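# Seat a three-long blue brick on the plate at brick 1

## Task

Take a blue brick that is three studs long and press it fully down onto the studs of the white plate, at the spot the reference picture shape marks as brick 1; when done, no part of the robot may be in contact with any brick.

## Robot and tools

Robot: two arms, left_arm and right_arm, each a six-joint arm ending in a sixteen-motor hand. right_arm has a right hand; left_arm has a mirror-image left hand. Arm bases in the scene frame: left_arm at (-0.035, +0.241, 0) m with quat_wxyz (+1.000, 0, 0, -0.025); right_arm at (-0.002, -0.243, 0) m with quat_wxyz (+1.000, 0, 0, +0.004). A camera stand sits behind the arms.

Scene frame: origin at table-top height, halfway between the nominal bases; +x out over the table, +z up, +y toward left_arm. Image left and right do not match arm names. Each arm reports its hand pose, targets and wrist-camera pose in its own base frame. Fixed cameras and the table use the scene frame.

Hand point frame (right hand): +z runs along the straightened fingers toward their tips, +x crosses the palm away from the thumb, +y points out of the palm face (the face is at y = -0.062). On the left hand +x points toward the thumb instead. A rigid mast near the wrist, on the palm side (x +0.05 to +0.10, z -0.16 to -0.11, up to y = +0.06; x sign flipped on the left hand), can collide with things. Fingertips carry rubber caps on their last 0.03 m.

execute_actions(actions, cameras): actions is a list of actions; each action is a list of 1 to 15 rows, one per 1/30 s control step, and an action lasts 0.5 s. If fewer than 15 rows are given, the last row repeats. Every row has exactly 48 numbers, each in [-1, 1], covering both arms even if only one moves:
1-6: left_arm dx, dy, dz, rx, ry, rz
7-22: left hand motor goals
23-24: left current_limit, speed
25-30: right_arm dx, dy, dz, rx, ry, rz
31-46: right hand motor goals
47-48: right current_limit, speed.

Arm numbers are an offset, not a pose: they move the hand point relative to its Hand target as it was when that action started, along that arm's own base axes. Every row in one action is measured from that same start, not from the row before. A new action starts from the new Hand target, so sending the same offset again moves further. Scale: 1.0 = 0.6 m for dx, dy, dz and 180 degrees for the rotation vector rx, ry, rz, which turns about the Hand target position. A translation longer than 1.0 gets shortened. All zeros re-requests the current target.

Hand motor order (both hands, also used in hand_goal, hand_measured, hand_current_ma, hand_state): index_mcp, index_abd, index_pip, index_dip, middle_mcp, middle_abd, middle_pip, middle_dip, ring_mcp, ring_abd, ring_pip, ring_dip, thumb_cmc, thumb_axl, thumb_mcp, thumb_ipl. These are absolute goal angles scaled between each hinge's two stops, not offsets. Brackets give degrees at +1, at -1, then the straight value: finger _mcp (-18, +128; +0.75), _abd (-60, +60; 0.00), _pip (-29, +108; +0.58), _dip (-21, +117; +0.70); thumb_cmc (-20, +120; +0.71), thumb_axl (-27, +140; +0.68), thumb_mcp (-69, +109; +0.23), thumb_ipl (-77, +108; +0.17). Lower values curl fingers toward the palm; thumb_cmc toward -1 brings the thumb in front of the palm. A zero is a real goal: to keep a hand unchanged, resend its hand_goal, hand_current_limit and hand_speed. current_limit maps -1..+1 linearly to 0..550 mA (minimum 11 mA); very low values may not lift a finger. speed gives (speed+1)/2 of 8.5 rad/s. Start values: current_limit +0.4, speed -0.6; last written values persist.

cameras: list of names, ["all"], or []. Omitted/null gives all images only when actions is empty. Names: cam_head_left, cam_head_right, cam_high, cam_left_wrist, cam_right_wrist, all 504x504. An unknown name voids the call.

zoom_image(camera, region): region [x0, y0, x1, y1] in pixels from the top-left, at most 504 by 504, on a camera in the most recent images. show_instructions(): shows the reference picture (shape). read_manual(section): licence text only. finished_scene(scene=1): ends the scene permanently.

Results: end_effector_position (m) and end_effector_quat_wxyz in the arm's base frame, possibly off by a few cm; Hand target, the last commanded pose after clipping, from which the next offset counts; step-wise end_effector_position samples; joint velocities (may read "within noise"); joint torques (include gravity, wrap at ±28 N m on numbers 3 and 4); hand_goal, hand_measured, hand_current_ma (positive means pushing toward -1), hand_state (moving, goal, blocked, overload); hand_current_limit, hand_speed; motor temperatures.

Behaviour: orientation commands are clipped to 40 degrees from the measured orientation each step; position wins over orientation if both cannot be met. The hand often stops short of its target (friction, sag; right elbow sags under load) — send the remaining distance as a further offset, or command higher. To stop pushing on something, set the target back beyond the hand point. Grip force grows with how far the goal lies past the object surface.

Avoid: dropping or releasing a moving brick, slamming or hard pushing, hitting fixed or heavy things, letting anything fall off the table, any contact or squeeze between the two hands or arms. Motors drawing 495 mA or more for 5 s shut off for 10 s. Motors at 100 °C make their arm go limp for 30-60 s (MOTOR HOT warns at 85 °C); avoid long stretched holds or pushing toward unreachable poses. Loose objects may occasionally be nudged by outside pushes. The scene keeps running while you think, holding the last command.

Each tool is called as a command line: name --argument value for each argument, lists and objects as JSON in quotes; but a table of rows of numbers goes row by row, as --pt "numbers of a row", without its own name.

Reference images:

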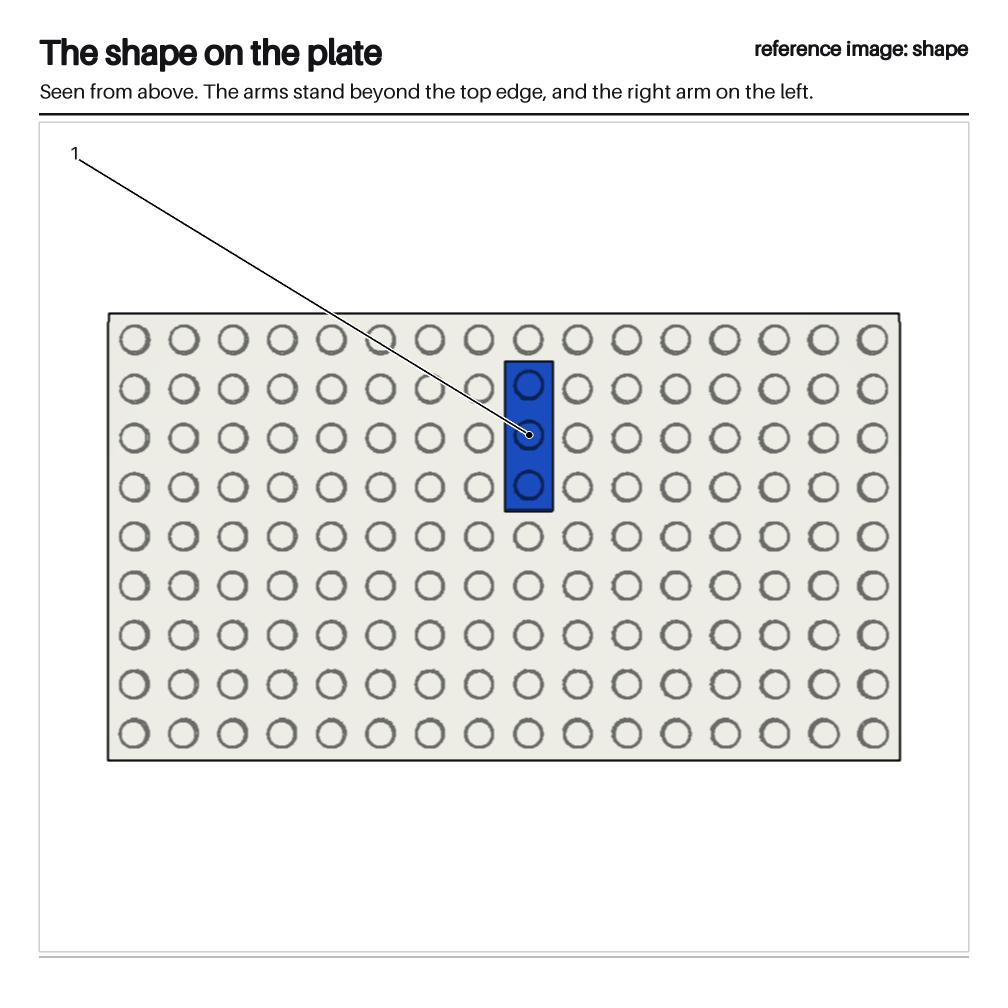

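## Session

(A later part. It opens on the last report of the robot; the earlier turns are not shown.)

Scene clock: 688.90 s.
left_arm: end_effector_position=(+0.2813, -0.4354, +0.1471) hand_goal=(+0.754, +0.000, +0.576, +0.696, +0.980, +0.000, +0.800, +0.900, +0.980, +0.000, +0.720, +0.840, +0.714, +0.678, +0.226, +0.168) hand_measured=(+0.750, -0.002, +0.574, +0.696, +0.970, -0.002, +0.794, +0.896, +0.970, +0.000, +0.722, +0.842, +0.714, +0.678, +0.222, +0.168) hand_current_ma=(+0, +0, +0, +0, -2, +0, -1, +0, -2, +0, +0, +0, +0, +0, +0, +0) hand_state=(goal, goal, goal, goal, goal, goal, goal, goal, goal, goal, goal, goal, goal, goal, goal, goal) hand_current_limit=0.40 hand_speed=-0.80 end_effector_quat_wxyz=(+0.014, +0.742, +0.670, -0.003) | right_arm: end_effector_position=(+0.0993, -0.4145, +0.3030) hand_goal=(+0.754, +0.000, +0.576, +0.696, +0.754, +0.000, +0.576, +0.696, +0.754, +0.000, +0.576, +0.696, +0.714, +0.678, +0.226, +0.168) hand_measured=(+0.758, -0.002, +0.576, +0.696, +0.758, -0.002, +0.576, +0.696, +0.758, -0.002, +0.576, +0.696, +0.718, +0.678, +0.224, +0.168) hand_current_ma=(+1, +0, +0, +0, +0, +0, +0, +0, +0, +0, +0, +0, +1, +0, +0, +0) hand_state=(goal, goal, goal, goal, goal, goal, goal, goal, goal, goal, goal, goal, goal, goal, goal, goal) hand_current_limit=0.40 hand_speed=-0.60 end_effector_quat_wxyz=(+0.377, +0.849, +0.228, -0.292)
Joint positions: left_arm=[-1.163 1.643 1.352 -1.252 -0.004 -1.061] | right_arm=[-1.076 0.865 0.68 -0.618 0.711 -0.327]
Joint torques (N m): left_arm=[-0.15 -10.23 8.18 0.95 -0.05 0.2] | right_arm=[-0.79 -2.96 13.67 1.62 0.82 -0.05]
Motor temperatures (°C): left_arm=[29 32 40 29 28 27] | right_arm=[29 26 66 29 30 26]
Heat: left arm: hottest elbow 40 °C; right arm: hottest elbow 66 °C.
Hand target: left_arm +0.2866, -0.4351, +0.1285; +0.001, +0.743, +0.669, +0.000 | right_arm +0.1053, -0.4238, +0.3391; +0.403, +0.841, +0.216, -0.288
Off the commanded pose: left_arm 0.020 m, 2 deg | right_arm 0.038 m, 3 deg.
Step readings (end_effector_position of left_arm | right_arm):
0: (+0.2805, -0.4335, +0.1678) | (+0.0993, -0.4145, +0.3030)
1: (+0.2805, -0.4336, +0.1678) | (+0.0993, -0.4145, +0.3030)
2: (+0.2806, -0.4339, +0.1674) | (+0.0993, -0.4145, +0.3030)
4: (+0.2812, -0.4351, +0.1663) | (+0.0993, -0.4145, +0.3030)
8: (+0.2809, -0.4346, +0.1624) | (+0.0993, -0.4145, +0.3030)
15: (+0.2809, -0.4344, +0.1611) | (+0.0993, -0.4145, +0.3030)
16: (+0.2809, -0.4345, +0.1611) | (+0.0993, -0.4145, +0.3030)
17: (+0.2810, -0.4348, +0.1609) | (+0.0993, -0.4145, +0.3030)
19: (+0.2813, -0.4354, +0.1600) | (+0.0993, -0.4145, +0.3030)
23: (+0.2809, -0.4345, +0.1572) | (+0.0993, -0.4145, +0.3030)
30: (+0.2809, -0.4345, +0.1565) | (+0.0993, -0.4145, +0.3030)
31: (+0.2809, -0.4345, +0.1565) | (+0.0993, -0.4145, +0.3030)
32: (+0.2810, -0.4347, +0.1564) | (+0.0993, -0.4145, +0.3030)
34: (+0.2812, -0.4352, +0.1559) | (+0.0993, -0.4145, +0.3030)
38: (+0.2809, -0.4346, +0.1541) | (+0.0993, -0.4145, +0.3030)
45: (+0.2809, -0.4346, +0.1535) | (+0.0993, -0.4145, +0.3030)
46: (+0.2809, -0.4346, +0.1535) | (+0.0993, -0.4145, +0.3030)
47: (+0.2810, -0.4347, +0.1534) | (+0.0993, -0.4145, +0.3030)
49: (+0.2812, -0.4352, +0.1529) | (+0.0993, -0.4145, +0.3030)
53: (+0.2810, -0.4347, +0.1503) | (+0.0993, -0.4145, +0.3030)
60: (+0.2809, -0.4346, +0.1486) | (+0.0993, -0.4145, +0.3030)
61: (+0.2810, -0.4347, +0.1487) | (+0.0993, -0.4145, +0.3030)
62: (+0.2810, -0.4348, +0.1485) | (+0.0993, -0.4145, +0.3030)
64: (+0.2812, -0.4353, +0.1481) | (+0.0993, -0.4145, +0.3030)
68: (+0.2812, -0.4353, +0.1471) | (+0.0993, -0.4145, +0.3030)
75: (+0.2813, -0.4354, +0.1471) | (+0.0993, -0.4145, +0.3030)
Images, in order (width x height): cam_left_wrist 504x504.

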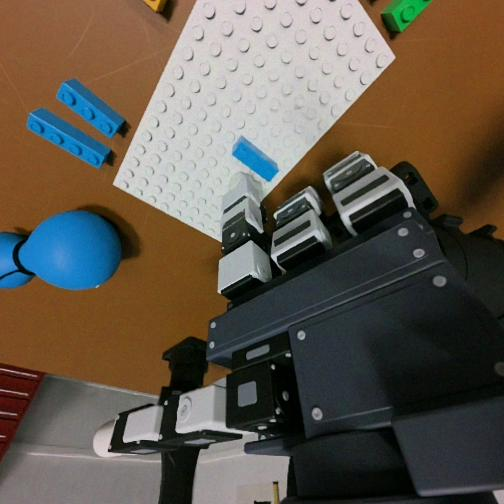

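execute_actions --actions '[[[0,0,0.1,0,0,0,0.754,0,0.576,0.696,0.98,0,0.8,0.9,0.98,0,0.72,0.84,0.714,0.678,0.226,0.168,0.4,-0.8,0,0,0,0,0,0,0.754,0,0.576,0.696,0.754,0,0.576,0.696,0.754,0,0.576,0.696,0.714,0.678,0.226,0.168,0.4,-0.6]],[[-0.0377,-0.0657,0.01,0,0,0,0.754,0,0.576,0.696,0.98,0,0.8,0.9,0.98,0,0.72,0.84,0.714,0.678,0.226,0.168,0.4,-0.8,0,0,0,0,0,0,0.754,0,0.576,0.696,0.754,0,0.576,0.696,0.754,0,0.576,0.696,0.714,0.678,0.226,0.168,0.4,-0.6]],[[0,0,-0.0475,0,0,0,0.754,0,0.576,0.696,0.98,0,0.8,0.9,0.98,0,0.72,0.84,0.714,0.678,0.226,0.168,0.4,-0.8,0,0,0,0,0,0,0.754,0,0.576,0.696,0.754,0,0.576,0.696,0.754,0,0.576,0.696,0.714,0.678,0.226,0.168,0.4,-0.6]]]' --cameras '["cam_left_wrist","cam_high"]'

zoom_image --camera "cam_left_wrist" --region '[200, 110, 290, 200]'

Scene clock: 704.37 s.
left_arm: end_effector_position=(+0.2764, -0.4241, +0.1490) hand_goal=(+0.754, +0.000, +0.576, +0.696, +0.980, +0.000, +0.800, +0.900, +0.980, +0.000, +0.720, +0.840, +0.714, +0.678, +0.226, +0.168) hand_measured=(+0.750, -0.004, +0.574, +0.696, +0.970, -0.002, +0.794, +0.896, +0.970, +0.000, +0.720, +0.842, +0.714, +0.678, +0.222, +0.168) hand_current_ma=(+0, +0, +0, +0, -2, +0, -1, +0, -2, +0, +0, +0, +0, +0, +0, +0) hand_state=(goal, goal, goal, goal, goal, goal, goal, goal, goal, goal, goal, goal, goal, goal, goal, goal) hand_current_limit=0.40 hand_speed=-0.80 end_effector_quat_wxyz=(-0.012, +0.742, +0.670, +0.006) | right_arm: end_effector_position=(+0.0993, -0.4145, +0.3030) hand_goal=(+0.754, +0.000, +0.576, +0.696, +0.754, +0.000, +0.576, +0.696, +0.754, +0.000, +0.576, +0.696, +0.714, +0.678, +0.226, +0.168) hand_measured=(+0.758, -0.002, +0.576, +0.696, +0.758, -0.002, +0.576, +0.696, +0.758, -0.002, +0.576, +0.696, +0.718, +0.678, +0.224, +0.168) hand_current_ma=(+1, +0, +0, +0, +0, +0, +0, +0, +0, +0, +0, +0, +1, +0, +0, +0) hand_state=(goal, goal, goal, goal, goal, goal, goal, goal, goal, goal, goal, goal, goal, goal, goal, goal) hand_current_limit=0.40 hand_speed=-0.60 end_effector_quat_wxyz=(+0.377, +0.849, +0.228, -0.292)
Joint positions: left_arm=[-1.163 1.643 1.36 -1.314 -0.004 -1.061] | right_arm=[-1.076 0.865 0.68 -0.618 0.711 -0.327]
Joint torques (N m): left_arm=[-1.14 -11.69 8.59 0.51 -0.17 0.06] | right_arm=[-0.85 -3.02 13.67 1.63 0.82 -0.04]
Motor temperatures (°C): left_arm=[29 32 40 29 28 27] | right_arm=[29 26 66 29 30 26]
Heat: left arm: hottest elbow 40 °C; right arm: hottest elbow 66 °C.
Hand target: left_arm +0.2775, -0.4266, +0.1398; -0.016, +0.742, +0.670, +0.007 | right_arm +0.1053, -0.4238, +0.3391; +0.403, +0.841, +0.216, -0.288
Off the commanded pose: left_arm 0.010 m, 1 deg | right_arm 0.038 m, 3 deg.
led back after a hold (left arm): the arm was led back toward your command in small steps, so it may still be short of it.
Step readings (end_effector_position of left_arm | right_arm):
0: (+0.2813, -0.4354, +0.1471) | (+0.0993, -0.4145, +0.3030)
1: (+0.2812, -0.4353, +0.1471) | (+0.0993, -0.4145, +0.3030)
2: (+0.2806, -0.4338, +0.1470) | (+0.0993, -0.4145, +0.3030)
4: (+0.2784, -0.4288, +0.1489) | (+0.0993, -0.4145, +0.3030)
8: (+0.2759, -0.4229, +0.1576) | (+0.0993, -0.4145, +0.3030)
15: (+0.2776, -0.4269, +0.1683) | (+0.0993, -0.4145, +0.3030)
16: (+0.2775, -0.4266, +0.1683) | (+0.0993, -0.4145, +0.3030) HELD (not all sent) left_arm
17: (+0.2775, -0.4266, +0.1683) | (+0.0993, -0.4145, +0.3030) HELD (not all sent) left_arm
19: (+0.2775, -0.4266, +0.1683) | (+0.0993, -0.4145, +0.3030) HELD (not all sent) left_arm
23: (+0.2775, -0.4266, +0.1683) | (+0.0993, -0.4145, +0.3030) HELD (not all sent) left_arm
30: (+0.2775, -0.4266, +0.1683) | (+0.0993, -0.4145, +0.3030) HELD (not all sent) left_arm
31: (+0.2775, -0.4266, +0.1683) | (+0.0993, -0.4145, +0.3030)
32: (+0.2774, -0.4265, +0.1677) | (+0.0993, -0.4145, +0.3030)
34: (+0.2777, -0.4271, +0.1644) | (+0.0993, -0.4145, +0.3030)
38: (+0.2764, -0.4242, +0.1529) | (+0.0993, -0.4145, +0.3030)
45: (+0.2762, -0.4238, +0.1490) | (+0.0993, -0.4145, +0.3030)
HELD (not all sent) left_arm: steps 16 to 30.
pose unreachable (left arm): on one or more control steps of this call, first in action 1 (counted from 0), this arm could not follow its commanded pose, so it was not sent that pose on those steps. It may still have moved: this result reports where it is.
cause: moving toward the commanded pose would bring a part of the arm too close to another arm (a part of this arm just beyond joint 6 (wrist roll) and a part of the right arm just beyond its joint 2 (shoulder), 21 mm apart when this arm was first held).
Images, in order (width x height): cam_high 504x504, cam_left_wrist 504x504.

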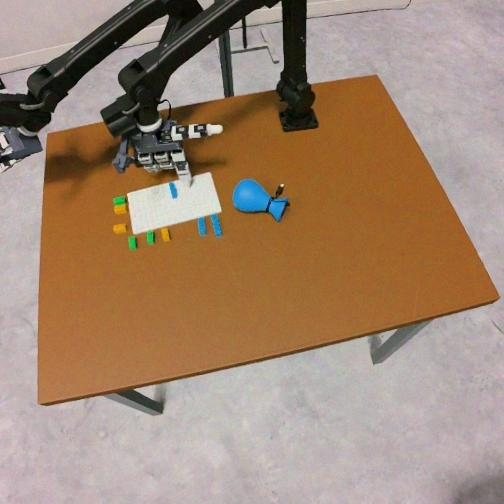

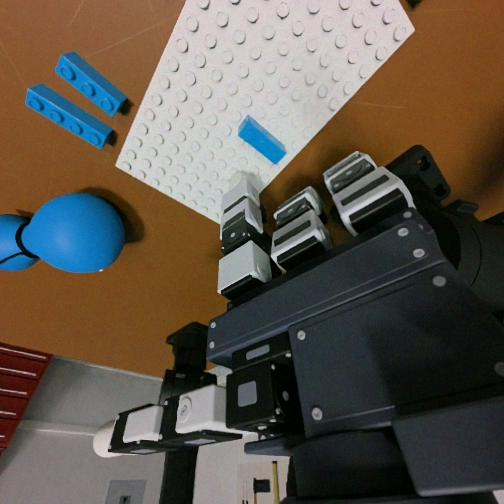

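Scaled by 5.600 from the camera's 504x504 image, which has a finer 720x720 frame.

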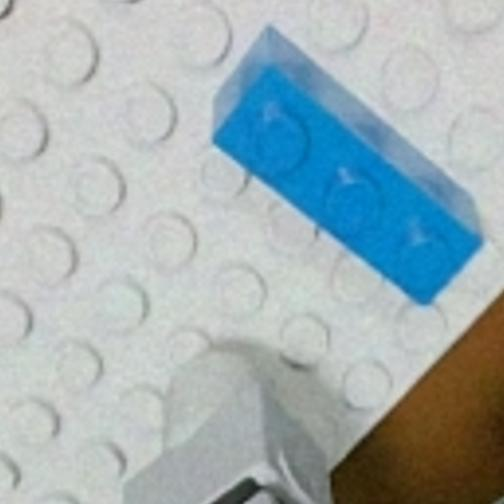

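execute_actions --actions '[[[0,0,0.06,0,0,0,0.754,0,0.576,0.696,0.98,0,0.8,0.9,0.98,0,0.72,0.84,0.714,0.678,0.226,0.168,0.4,-0.8,-0.08,-0.0107,0,0,0,-0.035,0.754,0,0.576,0.696,0.754,0,0.576,0.696,0.754,0,0.576,0.696,0.714,0.678,0.226,0.168,0.4,-0.6]],[[0,0,0.03,0,0,0,0.754,0,0.576,0.696,0.98,0,0.8,0.9,0.98,0,0.72,0.84,0.714,0.678,0.226,0.168,0.4,-0.8,-0.08,-0.0107,0,0,0,-0.035,0.754,0,0.576,0.696,0.754,0,0.576,0.696,0.754,0,0.576,0.696,0.714,0.678,0.226,0.168,0.4,-0.6]]]' --cameras '["cam_head_left","cam_head_right"]'

Scene clock: 711.17 s.
left_arm: end_effector_position=(+0.2729, -0.4159, +0.1722) hand_goal=(+0.754, +0.000, +0.576, +0.696, +0.980, +0.000, +0.800, +0.900, +0.980, +0.000, +0.720, +0.840, +0.714, +0.678, +0.226, +0.168) hand_measured=(+0.750, -0.002, +0.574, +0.696, +0.970, -0.002, +0.794, +0.896, +0.970, +0.000, +0.720, +0.842, +0.714, +0.678, +0.222, +0.168) hand_current_ma=(+0, +0, +0, +0, -2, +0, -1, +0, -2, +0, +0, +0, +0, +0, +0, +0) hand_state=(goal, goal, goal, goal, goal, goal, goal, goal, goal, goal, goal, goal, goal, goal, goal, goal) hand_current_limit=0.40 hand_speed=-0.80 end_effector_quat_wxyz=(-0.037, +0.742, +0.670, +0.014) | right_arm: end_effector_position=(+0.0077, -0.4259, +0.3034) hand_goal=(+0.754, +0.000, +0.576, +0.696, +0.754, +0.000, +0.576, +0.696, +0.754, +0.000, +0.576, +0.696, +0.714, +0.678, +0.226, +0.168) hand_measured=(+0.758, -0.002, +0.576, +0.696, +0.758, -0.002, +0.576, +0.696, +0.758, -0.002, +0.576, +0.696, +0.718, +0.678, +0.224, +0.168) hand_current_ma=(+1, +0, +0, +0, +0, +0, +0, +0, +0, +0, +0, +0, +0, +0, +0, +0) hand_state=(goal, goal, goal, goal, goal, goal, goal, goal, goal, goal, goal, goal, goal, goal, goal, goal) hand_current_limit=0.40 hand_speed=-0.60 end_effector_quat_wxyz=(+0.343, +0.868, +0.134, -0.334)
Joint positions: left_arm=[-1.163 1.639 1.419 -1.431 -0.004 -1.061] | right_arm=[-1.291 0.865 0.68 -0.618 0.717 -0.328]
Joint torques (N m): left_arm=[-1.14 -13.98 11.97 -0.24 -0.18 0.06] | right_arm=[-1.55 -2.9 13.59 1.69 0.51 -0.07]
Motor temperatures (°C): left_arm=[29 32 40 29 28 27] | right_arm=[29 26 66 29 30 26]
Heat: left arm: hottest elbow 40 °C; right arm: hottest elbow 66 °C.
Hand target: left_arm +0.2775, -0.4267, +0.1939; -0.016, +0.742, +0.670, +0.007 | right_arm +0.0094, -0.4366, +0.3390; +0.369, +0.860, +0.122, -0.330
Off the commanded pose: left_arm 0.025 m, 3 deg | right_arm 0.037 m, 3 deg.
Step readings (end_effector_position of left_arm | right_arm):
0: (+0.2764, -0.4241, +0.1490) | (+0.0993, -0.4145, +0.3030)
1: (+0.2764, -0.4241, +0.1490) | (+0.0991, -0.4145, +0.3030)
2: (+0.2761, -0.4233, +0.1489) | (+0.0979, -0.4148, +0.3030)
4: (+0.2745, -0.4198, +0.1492) | (+0.0888, -0.4167, +0.3032)
8: (+0.2718, -0.4134, +0.1511) | (+0.0645, -0.4209, +0.3037)
15: (+0.2725, -0.4151, +0.1563) | (+0.0556, -0.4222, +0.3037)
16: (+0.2725, -0.4151, +0.1566) | (+0.0552, -0.4222, +0.3037)
17: (+0.2724, -0.4148, +0.1575) | (+0.0523, -0.4226, +0.3037)
19: (+0.2720, -0.4139, +0.1601) | (+0.0426, -0.4238, +0.3035)
23: (+0.2725, -0.4151, +0.1676) | (+0.0160, -0.4256, +0.3036)
30: (+0.2730, -0.4163, +0.1722) | (+0.0076, -0.4259, +0.3035)
Images, in order (width x height): cam_head_left 504x504, cam_head_right 504x504.

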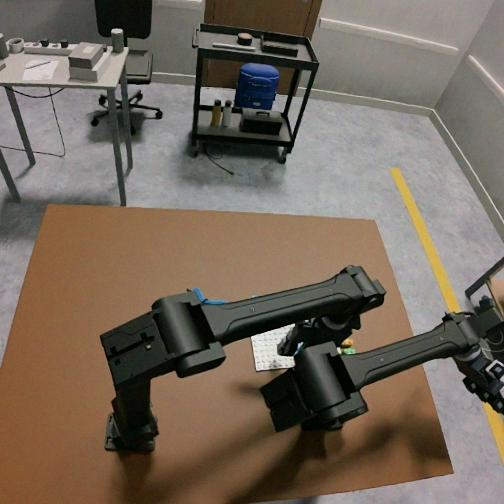

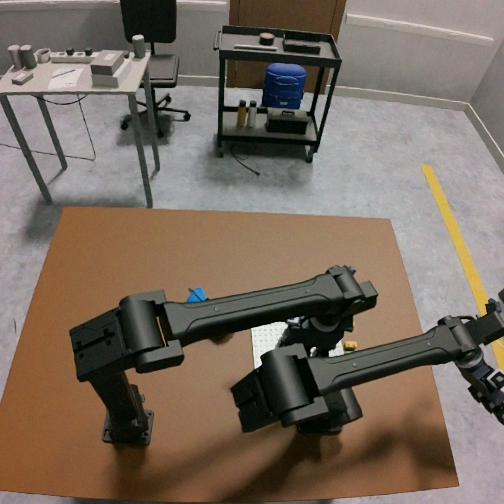

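execute_actions --actions '[[[-0.0142,-0.0045,0.03,-0.0106,-0.0035,-0.0009,0.754,0,0.576,0.696,0.98,0,0.8,0.9,0.98,0,0.72,0.84,0.714,0.678,0.226,0.168,0.4,-0.8,0,0,0,0,0,0,0.754,0,0.576,0.696,0.754,0,0.576,0.696,0.754,0,0.576,0.696,0.714,0.678,0.226,0.168,0.4,-0.6]],[[0,0,0.0,0,0,0,0.98,0,0.8,0.9,0.754,0,0.576,0.696,0.98,0,0.72,0.84,0.714,0.678,0.226,0.168,0.4,-0.8,0,0,0,0,0,0,0.754,0,0.576,0.696,0.754,0,0.576,0.696,0.754,0,0.576,0.696,0.714,0.678,0.226,0.168,0.4,-0.6]],[[0,0,-0.05,0,0,0,0.98,0,0.8,0.9,0.754,0,0.576,0.696,0.98,0,0.72,0.84,0.714,0.678,0.226,0.168,0.4,-0.8,0,0,0,0,0,0,0.754,0,0.576,0.696,0.754,0,0.576,0.696,0.754,0,0.576,0.696,0.714,0.678,0.226,0.168,0.4,-0.6]]]' --cameras '["cam_left_wrist","cam_high"]'

zoom_image --camera "cam_left_wrist" --region '[210, 100, 300, 190]'

Scene clock: 720.53 s.
left_arm: end_effector_position=(+0.2743, -0.4249, +0.1868) hand_goal=(+0.980, +0.000, +0.800, +0.900, +0.754, +0.000, +0.576, +0.696, +0.980, +0.000, +0.720, +0.840, +0.714, +0.678, +0.226, +0.168) hand_measured=(+0.968, -0.002, +0.794, +0.896, +0.756, -0.002, +0.578, +0.700, +0.970, +0.000, +0.720, +0.842, +0.714, +0.678, +0.222, +0.168) hand_current_ma=(-3, +0, -1, +0, +0, +0, +0, +0, -2, +0, +0, +0, +0, +0, +0, +0) hand_state=(goal, goal, goal, goal, goal, goal, goal, goal, goal, goal, goal, goal, goal, goal, goal, goal) hand_current_limit=0.40 hand_speed=-0.80 end_effector_quat_wxyz=(+0.000, +0.743, +0.669, +0.001) | right_arm: end_effector_position=(+0.0077, -0.4259, +0.3034) hand_goal=(+0.754, +0.000, +0.576, +0.696, +0.754, +0.000, +0.576, +0.696, +0.754, +0.000, +0.576, +0.696, +0.714, +0.678, +0.226, +0.168) hand_measured=(+0.758, -0.002, +0.576, +0.696, +0.758, -0.002, +0.576, +0.696, +0.758, -0.002, +0.576, +0.696, +0.718, +0.678, +0.224, +0.168) hand_current_ma=(+1, +0, +0, +0, +0, +0, +0, +0, +0, +0, +0, +0, +0, +0, +0, +0) hand_state=(goal, goal, goal, goal, goal, goal, goal, goal, goal, goal, goal, goal, goal, goal, goal, goal) hand_current_limit=0.40 hand_speed=-0.60 end_effector_quat_wxyz=(+0.343, +0.868, +0.134, -0.334)
Joint positions: left_arm=[-1.167 1.603 1.411 -1.379 -0.003 -1.062] | right_arm=[-1.291 0.865 0.68 -0.618 0.717 -0.328]
Joint torques (N m): left_arm=[-2.26 -12.22 8.68 0.72 -0.07 -0.07] | right_arm=[-1.38 -3.08 13.59 1.76 0.49 -0.06]
Motor temperatures (°C): left_arm=[29 32 41 29 28 27] | right_arm=[29 26 66 29 30 26]
Heat: left arm: hottest elbow 41 °C; right arm: hottest elbow 66 °C.
Hand target: left_arm +0.2689, -0.4294, +0.1818; +0.000, +0.743, +0.669, +0.000 | right_arm +0.0094, -0.4366, +0.3391; +0.369, +0.860, +0.122, -0.330
Off the commanded pose: left_arm 0.009 m, 0 deg | right_arm 0.037 m, 3 deg.
Step readings (end_effector_position of left_arm | right_arm):
0: (+0.2729, -0.4159, +0.1722) | (+0.0077, -0.4259, +0.3034)
1: (+0.2729, -0.4159, +0.1722) | (+0.0077, -0.4259, +0.3034)
2: (+0.2728, -0.4159, +0.1726) | (+0.0077, -0.4259, +0.3034)
4: (+0.2725, -0.4157, +0.1743) | (+0.0077, -0.4259, +0.3034)
8: (+0.2713, -0.4151, +0.1825) | (+0.0077, -0.4259, +0.3034)
15: (+0.2711, -0.4169, +0.1923) | (+0.0077, -0.4259, +0.3034)
16: (+0.2712, -0.4170, +0.1924) | (+0.0077, -0.4259, +0.3034)
17: (+0.2712, -0.4170, +0.1924) | (+0.0077, -0.4259, +0.3034)
19: (+0.2710, -0.4171, +0.1924) | (+0.0077, -0.4259, +0.3034)
23: (+0.2710, -0.4171, +0.1924) | (+0.0077, -0.4259, +0.3034)
30: (+0.2710, -0.4171, +0.1924) | (+0.0077, -0.4259, +0.3034)
31: (+0.2710, -0.4171, +0.1924) | (+0.0077, -0.4259, +0.3034)
32: (+0.2711, -0.4174, +0.1924) | (+0.0077, -0.4259, +0.3034)
34: (+0.2724, -0.4204, +0.1925) | (+0.0077, -0.4259, +0.3034)
38: (+0.2747, -0.4259, +0.1909) | (+0.0077, -0.4259, +0.3034)
45: (+0.2741, -0.4244, +0.1867) | (+0.0077, -0.4259, +0.3034)
Images, in order (width x height): cam_high 504x504, cam_left_wrist 504x504.

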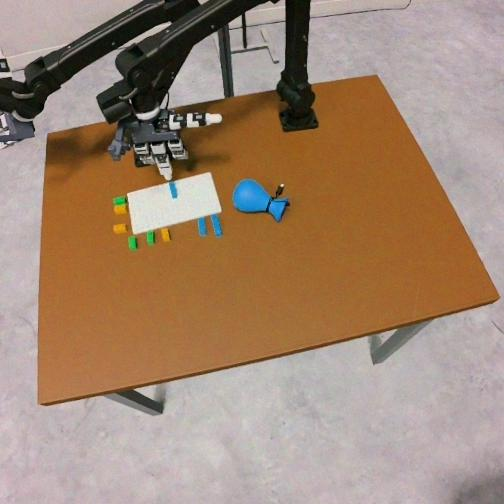

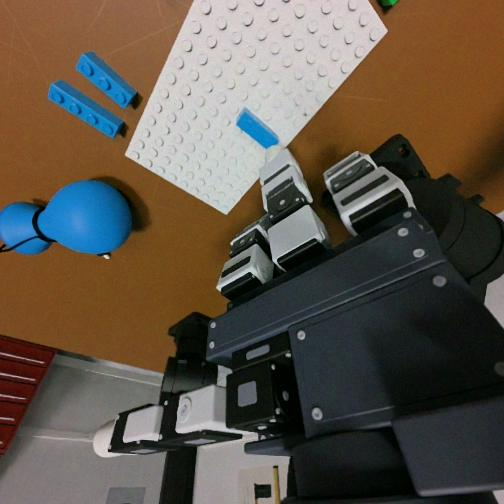

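Scaled by 5.600 from the camera's 504x504 image, which has a finer 720x720 frame.

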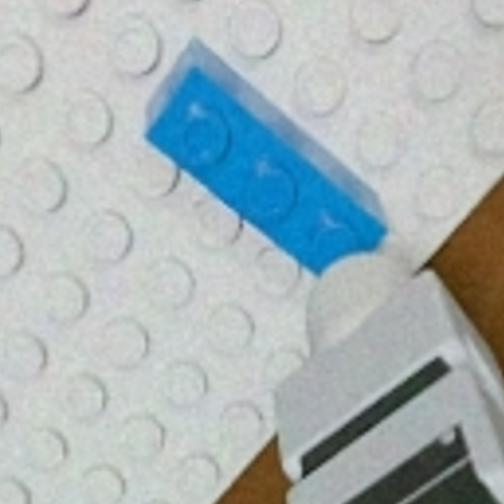

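zoom_image --camera "cam_left_wrist" --region '[220, 96, 290, 166]'

Scaled by 7.200 from the camera's 504x504 image, which has a finer 720x720 frame.

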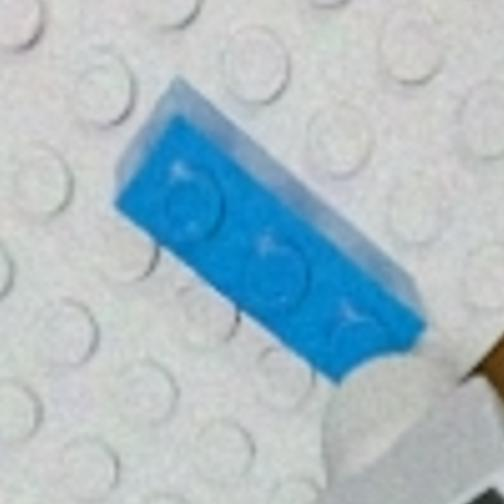

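execute_actions --actions '[[[0,0,-0.03,0,0,0,0.98,0,0.8,0.9,0.754,0,0.576,0.696,0.98,0,0.72,0.84,0.714,0.678,0.226,0.168,0.6,-0.8,0,0,0,0,0,0,0.754,0,0.576,0.696,0.754,0,0.576,0.696,0.754,0,0.576,0.696,0.714,0.678,0.226,0.168,0.4,-0.6]],[[0,0,-0.03,0,0,0,0.98,0,0.8,0.9,0.754,0,0.576,0.696,0.98,0,0.72,0.84,0.714,0.678,0.226,0.168,0.6,-0.8,0,0,0,0,0,0,0.754,0,0.576,0.696,0.754,0,0.576,0.696,0.754,0,0.576,0.696,0.714,0.678,0.226,0.168,0.4,-0.6]],[[0,0,-0.05,0,0,0,0.98,0,0.8,0.9,0.754,0,0.576,0.696,0.98,0,0.72,0.84,0.714,0.678,0.226,0.168,0.6,-0.8,0,0,0,0,0,0,0.754,0,0.576,0.696,0.754,0,0.576,0.696,0.754,0,0.576,0.696,0.714,0.678,0.226,0.168,0.4,-0.6]],[[0,0,-0.05,0,0,0,0.98,0,0.8,0.9,0.754,0,0.576,0.696,0.98,0,0.72,0.84,0.714,0.678,0.226,0.168,0.6,-0.8,0,0,0,0,0,0,0.754,0,0.576,0.696,0.754,0,0.576,0.696,0.754,0,0.576,0.696,0.714,0.678,0.226,0.168,0.4,-0.6]]]' --cameras '["cam_left_wrist","cam_high"]'

zoom_image --camera "cam_left_wrist" --region '[220, 106, 300, 186]'

Scene clock: 734.40 s.
left_arm: end_effector_position=(+0.2780, -0.4323, +0.1615) hand_goal=(+0.980, +0.000, +0.800, +0.900, +0.754, +0.000, +0.576, +0.696, +0.980, +0.000, +0.720, +0.840, +0.714, +0.678, +0.226, +0.168) hand_measured=(+0.968, -0.002, +0.794, +0.896, +0.792, +0.138, +0.610, +0.716, +0.970, +0.000, +0.720, +0.842, +0.714, +0.678, +0.222, +0.168) hand_current_ma=(-3, +0, -1, +0, +28, +231, +21, +8, -2, +0, +0, +0, +0, +0, +0, +0) hand_state=(goal, goal, goal, goal, blocked, blocked, blocked, blocked, goal, goal, goal, goal, goal, goal, goal, goal) hand_current_limit=0.60 hand_speed=-0.80 end_effector_quat_wxyz=(+0.055, +0.742, +0.668, -0.015) | right_arm: end_effector_position=(+0.0077, -0.4259, +0.3034) hand_goal=(+0.754, +0.000, +0.576, +0.696, +0.754, +0.000, +0.576, +0.696, +0.754, +0.000, +0.576, +0.696, +0.714, +0.678, +0.226, +0.168) hand_measured=(+0.758, -0.002, +0.576, +0.696, +0.758, -0.002, +0.576, +0.696, +0.758, -0.002, +0.576, +0.696, +0.718, +0.678, +0.224, +0.168) hand_current_ma=(+1, +0, +0, +0, +0, +0, +0, +0, +0, +0, +0, +0, +0, +0, +0, +0) hand_state=(goal, goal, goal, goal, goal, goal, goal, goal, goal, goal, goal, goal, goal, goal, goal, goal) hand_current_limit=0.40 hand_speed=-0.60 end_effector_quat_wxyz=(+0.343, +0.868, +0.134, -0.334)
Joint positions: left_arm=[-1.168 1.571 1.294 -1.18 -0.008 -1.062] | right_arm=[-1.291 0.865 0.68 -0.618 0.717 -0.328]
Joint torques (N m): left_arm=[-2.2 -5.01 4.08 2.52 0.11 -0.07] | right_arm=[-1.55 -3.08 13.59 1.69 0.48 -0.08]
Motor temperatures (°C): left_arm=[29 32 41 29 28 27] | right_arm=[29 26 66 29 29 26]
Heat: left arm: hottest elbow 41 °C; right arm: hottest elbow 66 °C.
Hand target: left_arm +0.2688, -0.4294, +0.0858; +0.000, +0.743, +0.669, +0.000 | right_arm +0.0094, -0.4366, +0.3391; +0.369, +0.860, +0.122, -0.330
Off the commanded pose: left_arm 0.076 m, 7 deg | right_arm 0.037 m, 3 deg.
Step readings (end_effector_position of left_arm | right_arm):
0: (+0.2743, -0.4249, +0.1868) | (+0.0077, -0.4259, +0.3034)
1: (+0.2743, -0.4249, +0.1866) | (+0.0077, -0.4259, +0.3034)
2: (+0.2745, -0.4253, +0.1857) | (+0.0077, -0.4259, +0.3034)
4: (+0.2748, -0.4261, +0.1825) | (+0.0077, -0.4259, +0.3034)
8: (+0.2738, -0.4236, +0.1746) | (+0.0077, -0.4259, +0.3034)
15: (+0.2739, -0.4239, +0.1730) | (+0.0077, -0.4259, +0.3034)
16: (+0.2740, -0.4241, +0.1730) | (+0.0077, -0.4259, +0.3034)
17: (+0.2742, -0.4245, +0.1721) | (+0.0077, -0.4259, +0.3034)
19: (+0.2747, -0.4257, +0.1696) | (+0.0077, -0.4259, +0.3034)
23: (+0.2743, -0.4255, +0.1649) | (+0.0077, -0.4259, +0.3034)
30: (+0.2747, -0.4264, +0.1651) | (+0.0077, -0.4259, +0.3034)
31: (+0.2747, -0.4264, +0.1648) | (+0.0077, -0.4259, +0.3034)
32: (+0.2748, -0.4267, +0.1635) | (+0.0077, -0.4259, +0.3034)
34: (+0.2755, -0.4283, +0.1627) | (+0.0077, -0.4259, +0.3034)
38: (+0.2761, -0.4297, +0.1625) | (+0.0077, -0.4259, +0.3034)
45: (+0.2764, -0.4301, +0.1626) | (+0.0077, -0.4259, +0.3034)
46: (+0.2765, -0.4302, +0.1624) | (+0.0077, -0.4259, +0.3034)
47: (+0.2767, -0.4305, +0.1615) | (+0.0077, -0.4259, +0.3034)
49: (+0.2772, -0.4311, +0.1614) | (+0.0077, -0.4259, +0.3034)
53: (+0.2772, -0.4311, +0.1614) | (+0.0077, -0.4259, +0.3034)
60: (+0.2779, -0.4321, +0.1615) | (+0.0077, -0.4259, +0.3034)
Images, in order (width x height): cam_high 504x504, cam_left_wrist 504x504.

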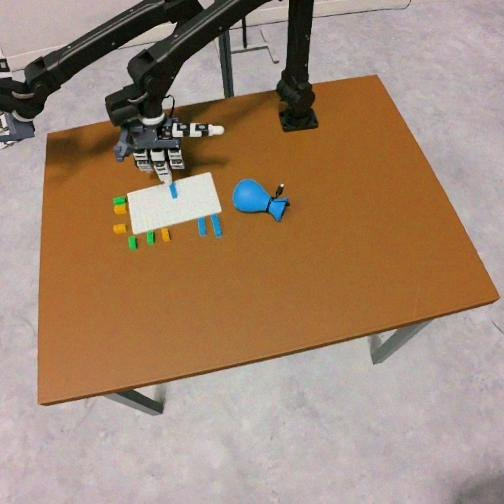

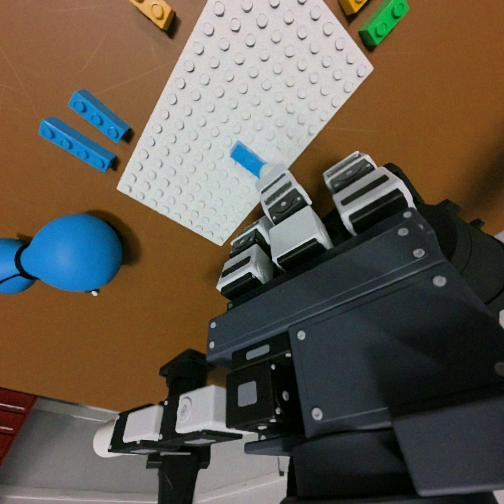

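Scaled by 6.300 from the camera's 504x504 image, which has a finer 720x720 frame.

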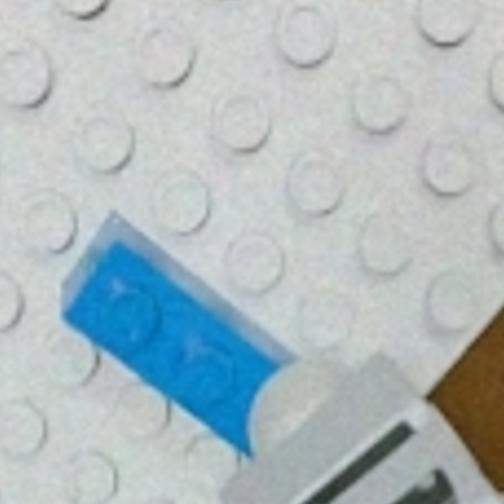

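execute_actions --actions '[[[0,0,0.05,0,0,0,0.98,0,0.8,0.9,0.754,0,0.576,0.696,0.98,0,0.72,0.84,0.714,0.678,0.226,0.168,0.6,-0.8,0,0,0,0,0,0,0.754,0,0.576,0.696,0.754,0,0.576,0.696,0.754,0,0.576,0.696,0.714,0.678,0.226,0.168,0.4,-0.6]],[[0,0,0.05,0,0,0,0.98,0,0.8,0.9,0.754,0,0.576,0.696,0.98,0,0.72,0.84,0.714,0.678,0.226,0.168,0.6,-0.8,0,0,0,0,0,0,0.754,0,0.576,0.696,0.754,0,0.576,0.696,0.754,0,0.576,0.696,0.714,0.678,0.226,0.168,0.4,-0.6]],[[0,0,0.0737,0,0,0,0.98,0,0.8,0.9,0.754,0,0.576,0.696,0.98,0,0.72,0.84,0.714,0.678,0.226,0.168,0.6,-0.8,0,0,0,0,0,0,0.754,0,0.576,0.696,0.754,0,0.576,0.696,0.754,0,0.576,0.696,0.714,0.678,0.226,0.168,0.4,-0.6]],[[0.0725,0.0162,0.01,0,0,0,0.98,0,0.8,0.9,0.754,0,0.576,0.696,0.98,0,0.72,0.84,0.714,0.678,0.226,0.168,0.6,-0.8,0,0,0,0,0,0,0.754,0,0.576,0.696,0.754,0,0.576,0.696,0.754,0,0.576,0.696,0.714,0.678,0.226,0.168,0.4,-0.6]],[[0,0,-0.045,0,0,0,0.98,0,0.8,0.9,0.754,0,0.576,0.696,0.98,0,0.72,0.84,0.714,0.678,0.226,0.168,0.6,-0.8,0,0,0,0,0,0,0.754,0,0.576,0.696,0.754,0,0.576,0.696,0.754,0,0.576,0.696,0.714,0.678,0.226,0.168,0.4,-0.6]]]' --cameras '["cam_left_wrist","cam_high"]'

zoom_image --camera "cam_left_wrist" --region '[210, 106, 300, 196]'

Scene clock: 743.00 s.
left_arm: end_effector_position=(+0.3102, -0.4158, +0.1838) hand_goal=(+0.980, +0.000, +0.800, +0.900, +0.754, +0.000, +0.576, +0.696, +0.980, +0.000, +0.720, +0.840, +0.714, +0.678, +0.226, +0.168) hand_measured=(+0.970, -0.002, +0.794, +0.896, +0.752, -0.004, +0.576, +0.698, +0.972, +0.000, +0.720, +0.842, +0.714, +0.678, +0.222, +0.168) hand_current_ma=(-2, +0, -1, +0, +0, +0, +0, +0, -2, +0, +0, +0, +0, +0, +0, +0) hand_state=(goal, goal, goal, goal, goal, goal, goal, goal, goal, goal, goal, goal, goal, goal, goal, goal) hand_current_limit=0.60 hand_speed=-0.80 end_effector_quat_wxyz=(+0.010, +0.739, +0.674, -0.002) | right_arm: end_effector_position=(+0.0077, -0.4259, +0.3034) hand_goal=(+0.754, +0.000, +0.576, +0.696, +0.754, +0.000, +0.576, +0.696, +0.754, +0.000, +0.576, +0.696, +0.714, +0.678, +0.226, +0.168) hand_measured=(+0.758, -0.002, +0.576, +0.696, +0.758, -0.002, +0.576, +0.696, +0.758, -0.002, +0.576, +0.696, +0.718, +0.678, +0.224, +0.168) hand_current_ma=(+1, +0, +0, +0, +0, +0, +0, +0, +0, +0, +0, +0, +0, +0, +0, +0) hand_state=(goal, goal, goal, goal, goal, goal, goal, goal, goal, goal, goal, goal, goal, goal, goal, goal) hand_current_limit=0.40 hand_speed=-0.60 end_effector_quat_wxyz=(+0.343, +0.868, +0.134, -0.334)
Joint positions: left_arm=[-1.092 1.613 1.415 -1.353 -0.002 -1] | right_arm=[-1.291 0.865 0.68 -0.618 0.717 -0.328]
Joint torques (N m): left_arm=[-1.08 -10.93 8.72 0.68 -0.1 0.19] | right_arm=[-1.55 -2.96 13.57 1.69 0.49 -0.07]
Motor temperatures (°C): left_arm=[29 32 40 29 28 27] | right_arm=[29 26 67 29 29 26]
Heat: left arm: hottest elbow 40 °C; right arm: hottest elbow 67 °C.
Hand target: left_arm +0.3124, -0.4197, +0.1690; +0.000, +0.743, +0.669, +0.000 | right_arm +0.0094, -0.4366, +0.3391; +0.369, +0.860, +0.122, -0.330
Off the commanded pose: left_arm 0.016 m, 1 deg | right_arm 0.037 m, 3 deg.
Step readings (end_effector_position of left_arm | right_arm):
0: (+0.2781, -0.4323, +0.1616) | (+0.0077, -0.4259, +0.3034)
1: (+0.2781, -0.4323, +0.1618) | (+0.0077, -0.4259, +0.3034)
2: (+0.2780, -0.4322, +0.1619) | (+0.0077, -0.4259, +0.3034)
4: (+0.2779, -0.4318, +0.1627) | (+0.0077, -0.4259, +0.3034)
8: (+0.2774, -0.4307, +0.1634) | (+0.0077, -0.4259, +0.3034)
15: (+0.2769, -0.4295, +0.1634) | (+0.0077, -0.4259, +0.3034)
16: (+0.2769, -0.4295, +0.1638) | (+0.0077, -0.4259, +0.3034)
17: (+0.2765, -0.4288, +0.1647) | (+0.0077, -0.4259, +0.3034)
19: (+0.2751, -0.4260, +0.1650) | (+0.0077, -0.4259, +0.3034)
23: (+0.2733, -0.4228, +0.1649) | (+0.0077, -0.4259, +0.3034)
30: (+0.2728, -0.4226, +0.1648) | (+0.0077, -0.4259, +0.3034)
31: (+0.2727, -0.4224, +0.1652) | (+0.0077, -0.4259, +0.3034)
32: (+0.2722, -0.4213, +0.1664) | (+0.0077, -0.4259, +0.3034)
34: (+0.2706, -0.4175, +0.1681) | (+0.0077, -0.4259, +0.3034)
38: (+0.2687, -0.4131, +0.1753) | (+0.0077, -0.4259, +0.3034)
45: (+0.2698, -0.4159, +0.1834) | (+0.0077, -0.4259, +0.3034)
46: (+0.2697, -0.4156, +0.1833) | (+0.0077, -0.4259, +0.3034)
47: (+0.2704, -0.4150, +0.1837) | (+0.0077, -0.4259, +0.3034)
49: (+0.2740, -0.4139, +0.1851) | (+0.0077, -0.4259, +0.3034)
53: (+0.2918, -0.4098, +0.1909) | (+0.0077, -0.4259, +0.3034)
60: (+0.3053, -0.4058, +0.1938) | (+0.0077, -0.4259, +0.3034)
61: (+0.3053, -0.4060, +0.1934) | (+0.0077, -0.4259, +0.3034)
62: (+0.3054, -0.4063, +0.1927) | (+0.0077, -0.4259, +0.3034)
64: (+0.3067, -0.4089, +0.1913) | (+0.0077, -0.4259, +0.3034)
68: (+0.3098, -0.4149, +0.1878) | (+0.0077, -0.4259, +0.3034)
75: (+0.3101, -0.4155, +0.1838) | (+0.0077, -0.4259, +0.3034)
Images, in order (width x height): cam_high 504x504, cam_left_wrist 504x504.

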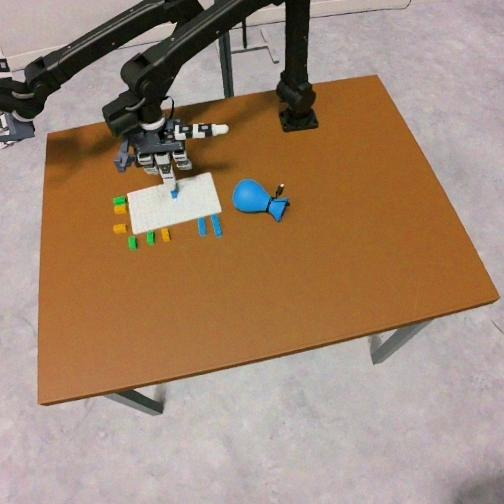

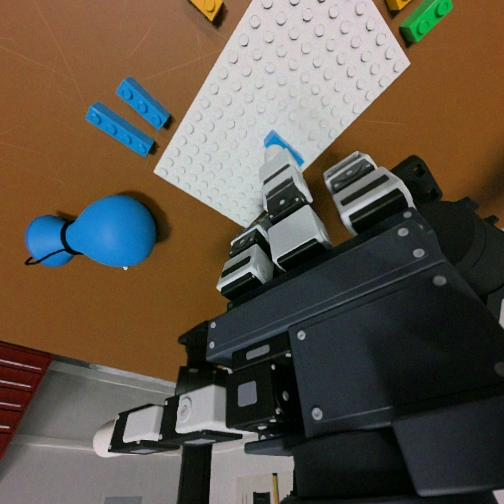

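Scaled by 5.600 from the camera's 504x504 image, which has a finer 720x720 frame.

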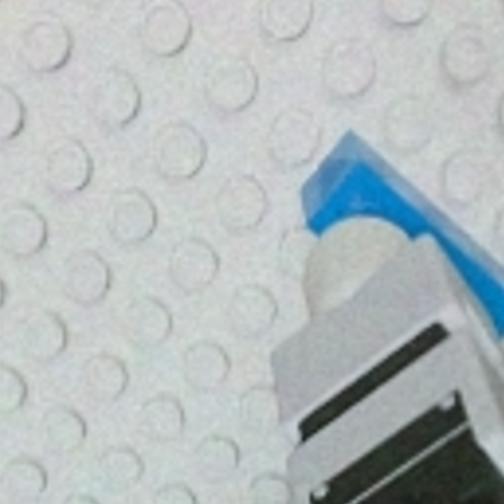

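execute_actions --actions '[[[-0.0167,-0.0123,0,0,0,0,0.98,0,0.8,0.9,0.754,0,0.576,0.696,0.98,0,0.72,0.84,0.714,0.678,0.226,0.168,0.6,-0.8,0,0,0,0,0,0,0.754,0,0.576,0.696,0.754,0,0.576,0.696,0.754,0,0.576,0.696,0.714,0.678,0.226,0.168,0.4,-0.6]],[[0,0,-0.012,0,0,0,0.98,0,0.8,0.9,0.754,0,0.576,0.696,0.98,0,0.72,0.84,0.714,0.678,0.226,0.168,0.6,-0.8,0,0,0,0,0,0,0.754,0,0.576,0.696,0.754,0,0.576,0.696,0.754,0,0.576,0.696,0.714,0.678,0.226,0.168,0.4,-0.6]]]' --cameras '["cam_left_wrist"]'

zoom_image --camera "cam_left_wrist" --region '[220, 106, 300, 186]'

Scene clock: 746.53 s.
left_arm: end_effector_position=(+0.3062, -0.4217, +0.1773) hand_goal=(+0.980, +0.000, +0.800, +0.900, +0.754, +0.000, +0.576, +0.696, +0.980, +0.000, +0.720, +0.840, +0.714, +0.678, +0.226, +0.168) hand_measured=(+0.970, -0.002, +0.794, +0.896, +0.752, -0.004, +0.576, +0.698, +0.972, +0.000, +0.720, +0.842, +0.714, +0.678, +0.222, +0.168) hand_current_ma=(-2, +0, -1, +0, +0, +0, +0, +0, -2, +0, +0, +0, +0, +0, +0, +0) hand_state=(goal, goal, goal, goal, goal, goal, goal, goal, goal, goal, goal, goal, goal, goal, goal, goal) hand_current_limit=0.60 hand_speed=-0.80 end_effector_quat_wxyz=(+0.010, +0.743, +0.669, -0.002) | right_arm: end_effector_position=(+0.0077, -0.4259, +0.3034) hand_goal=(+0.754, +0.000, +0.576, +0.696, +0.754, +0.000, +0.576, +0.696, +0.754, +0.000, +0.576, +0.696, +0.714, +0.678, +0.226, +0.168) hand_measured=(+0.758, -0.002, +0.576, +0.696, +0.758, -0.002, +0.576, +0.696, +0.758, -0.002, +0.576, +0.696, +0.718, +0.678, +0.224, +0.168) hand_current_ma=(+1, +0, +0, +0, +0, +0, +0, +0, +0, +0, +0, +0, +0, +0, +0, +0) hand_state=(goal, goal, goal, goal, goal, goal, goal, goal, goal, goal, goal, goal, goal, goal, goal, goal) hand_current_limit=0.40 hand_speed=-0.60 end_effector_quat_wxyz=(+0.343, +0.868, +0.134, -0.334)
Joint positions: left_arm=[-1.104 1.622 1.408 -1.336 -0.002 -1] | right_arm=[-1.291 0.865 0.68 -0.618 0.717 -0.328]
Joint torques (N m): left_arm=[-2.08 -10.93 8.66 0.85 -0.11 -0.04] | right_arm=[-1.49 -2.96 13.61 1.73 0.49 -0.07]
Motor temperatures (°C): left_arm=[29 32 40 29 28 27] | right_arm=[29 26 67 29 29 26]
Heat: left arm: hottest elbow 40 °C; right arm: hottest elbow 67 °C.
Hand target: left_arm +0.3024, -0.4271, +0.1619; +0.000, +0.743, +0.669, +0.000 | right_arm +0.0094, -0.4366, +0.3391; +0.369, +0.860, +0.122, -0.330
Off the commanded pose: left_arm 0.017 m, 1 deg | right_arm 0.037 m, 3 deg.
Step readings (end_effector_position of left_arm | right_arm):
0: (+0.3102, -0.4158, +0.1838) | (+0.0077, -0.4259, +0.3034)
1: (+0.3102, -0.4158, +0.1838) | (+0.0077, -0.4259, +0.3034)
2: (+0.3102, -0.4158, +0.1838) | (+0.0077, -0.4259, +0.3034)
4: (+0.3098, -0.4162, +0.1837) | (+0.0077, -0.4259, +0.3034)
8: (+0.3080, -0.4176, +0.1829) | (+0.0077, -0.4259, +0.3034)
15: (+0.3052, -0.4198, +0.1818) | (+0.0077, -0.4259, +0.3034)
16: (+0.3052, -0.4198, +0.1818) | (+0.0077, -0.4259, +0.3034)
17: (+0.3053, -0.4200, +0.1818) | (+0.0077, -0.4259, +0.3034)
19: (+0.3059, -0.4212, +0.1817) | (+0.0077, -0.4259, +0.3034)
23: (+0.3063, -0.4219, +0.1799) | (+0.0077, -0.4259, +0.3034)
30: (+0.3061, -0.4216, +0.1773) | (+0.0077, -0.4259, +0.3034)
Images, in order (width x height): cam_left_wrist 504x504.

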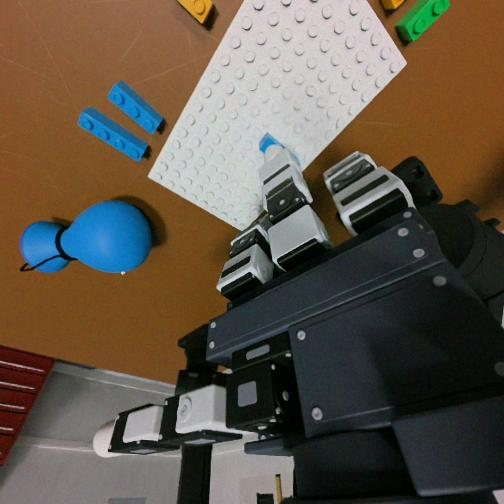

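Scaled by 6.300 from the camera's 504x504 image, which has a finer 720x720 frame.

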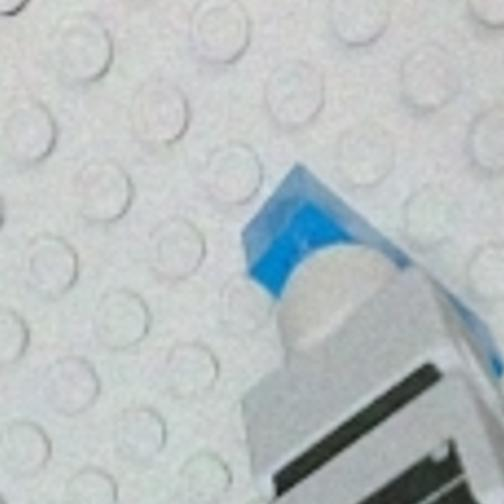

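execute_actions --actions '[[[-0.0023,0.0045,-0.025,0,0,0,0.98,0,0.8,0.9,0.754,0,0.576,0.696,0.98,0,0.72,0.84,0.714,0.678,0.226,0.168,0.6,-0.8,0,0,0,0,0,0,0.754,0,0.576,0.696,0.754,0,0.576,0.696,0.754,0,0.576,0.696,0.714,0.678,0.226,0.168,0.4,-0.6]],[[0,0,-0.05,0,0,0,0.98,0,0.8,0.9,0.754,0,0.576,0.696,0.98,0,0.72,0.84,0.714,0.678,0.226,0.168,0.6,-0.8,0,0,0,0,0,0,0.754,0,0.576,0.696,0.754,0,0.576,0.696,0.754,0,0.576,0.696,0.714,0.678,0.226,0.168,0.4,-0.6]],[[0,0,-0.05,0,0,0,0.98,0,0.8,0.9,0.754,0,0.576,0.696,0.98,0,0.72,0.84,0.714,0.678,0.226,0.168,0.6,-0.8,0,0,0,0,0,0,0.754,0,0.576,0.696,0.754,0,0.576,0.696,0.754,0,0.576,0.696,0.714,0.678,0.226,0.168,0.4,-0.6]]]' --cameras '["cam_left_wrist"]'

zoom_image --camera "cam_left_wrist" --region '[220, 106, 300, 186]'

Scene clock: 754.03 s.
left_arm: end_effector_position=(+0.3096, -0.4262, +0.1629) hand_goal=(+0.980, +0.000, +0.800, +0.900, +0.754, +0.000, +0.576, +0.696, +0.980, +0.000, +0.720, +0.840, +0.714, +0.678, +0.226, +0.168) hand_measured=(+0.970, -0.002, +0.794, +0.896, +0.792, +0.126, +0.610, +0.716, +0.972, +0.000, +0.720, +0.842, +0.714, +0.678, +0.222, +0.168) hand_current_ma=(-2, +0, -1, +0, +29, +190, +21, +8, -2, +0, +0, +0, +0, +0, +0, +0) hand_state=(goal, goal, goal, goal, blocked, blocked, blocked, blocked, goal, goal, goal, goal, goal, goal, goal, goal) hand_current_limit=0.60 hand_speed=-0.80 end_effector_quat_wxyz=(+0.055, +0.742, +0.668, -0.011) | right_arm: end_effector_position=(+0.0077, -0.4259, +0.3034) hand_goal=(+0.754, +0.000, +0.576, +0.696, +0.754, +0.000, +0.576, +0.696, +0.754, +0.000, +0.576, +0.696, +0.714, +0.678, +0.226, +0.168) hand_measured=(+0.758, -0.002, +0.576, +0.696, +0.758, -0.002, +0.576, +0.696, +0.758, -0.002, +0.576, +0.696, +0.718, +0.678, +0.224, +0.168) hand_current_ma=(+1, +0, +0, +0, +0, +0, +0, +0, +0, +0, +0, +0, +0, +0, +0, +0) hand_state=(goal, goal, goal, goal, goal, goal, goal, goal, goal, goal, goal, goal, goal, goal, goal, goal) hand_current_limit=0.40 hand_speed=-0.60 end_effector_quat_wxyz=(+0.343, +0.868, +0.134, -0.334)
Joint positions: left_arm=[-1.104 1.592 1.32 -1.187 -0.008 -1] | right_arm=[-1.291 0.865 0.68 -0.618 0.717 -0.328]
Joint torques (N m): left_arm=[-2.08 -5.42 4.18 2.5 0.12 -0.04] | right_arm=[-1.55 -3.08 13.59 1.7 0.49 -0.07]
Motor temperatures (°C): left_arm=[29 32 40 29 28 27] | right_arm=[29 26 67 29 29 26]
Heat: left arm: hottest elbow 40 °C; right arm: hottest elbow 67 °C.
Hand target: left_arm +0.3010, -0.4244, +0.0868; +0.000, +0.743, +0.669, +0.000 | right_arm +0.0094, -0.4366, +0.3391; +0.369, +0.860, +0.122, -0.330
Off the commanded pose: left_arm 0.077 m, 6 deg | right_arm 0.037 m, 3 deg.
Step readings (end_effector_position of left_arm | right_arm):
0: (+0.3062, -0.4217, +0.1773) | (+0.0077, -0.4259, +0.3034)
1: (+0.3062, -0.4216, +0.1770) | (+0.0077, -0.4259, +0.3034)
2: (+0.3063, -0.4218, +0.1761) | (+0.0077, -0.4259, +0.3034)
4: (+0.3064, -0.4220, +0.1726) | (+0.0077, -0.4259, +0.3034)
8: (+0.3051, -0.4195, +0.1652) | (+0.0077, -0.4259, +0.3034)
15: (+0.3057, -0.4207, +0.1654) | (+0.0077, -0.4259, +0.3034)
16: (+0.3058, -0.4208, +0.1652) | (+0.0077, -0.4259, +0.3034)
17: (+0.3059, -0.4212, +0.1641) | (+0.0077, -0.4259, +0.3034)
19: (+0.3067, -0.4228, +0.1633) | (+0.0077, -0.4259, +0.3034)
23: (+0.3076, -0.4242, +0.1635) | (+0.0077, -0.4259, +0.3034)
30: (+0.3080, -0.4246, +0.1635) | (+0.0077, -0.4259, +0.3034)
31: (+0.3080, -0.4246, +0.1632) | (+0.0077, -0.4259, +0.3034)
32: (+0.3082, -0.4248, +0.1626) | (+0.0077, -0.4259, +0.3034)
34: (+0.3087, -0.4254, +0.1626) | (+0.0077, -0.4259, +0.3034)
38: (+0.3089, -0.4253, +0.1628) | (+0.0077, -0.4259, +0.3034)
45: (+0.3096, -0.4261, +0.1628) | (+0.0077, -0.4259, +0.3034)
Images, in order (width x height): cam_left_wrist 504x504.

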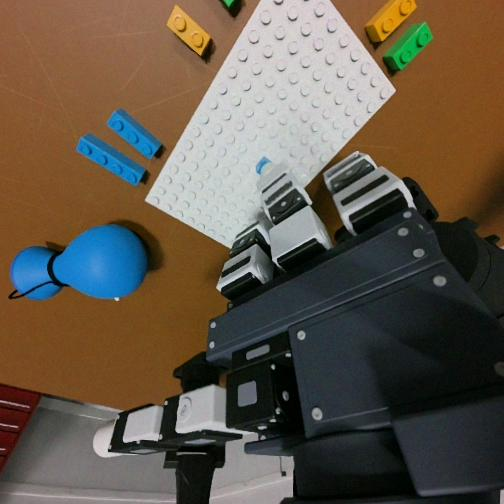

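Scaled by 6.300 from the camera's 504x504 image, which has a finer 720x720 frame.

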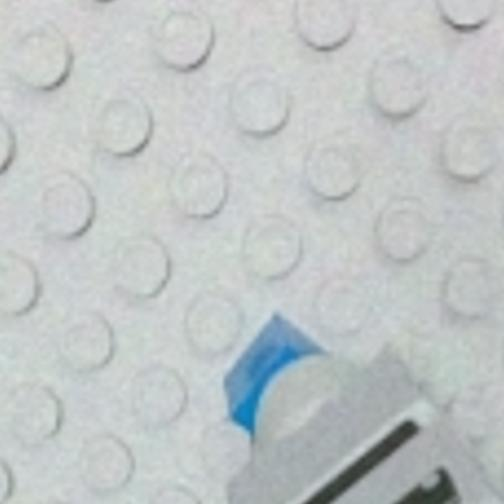

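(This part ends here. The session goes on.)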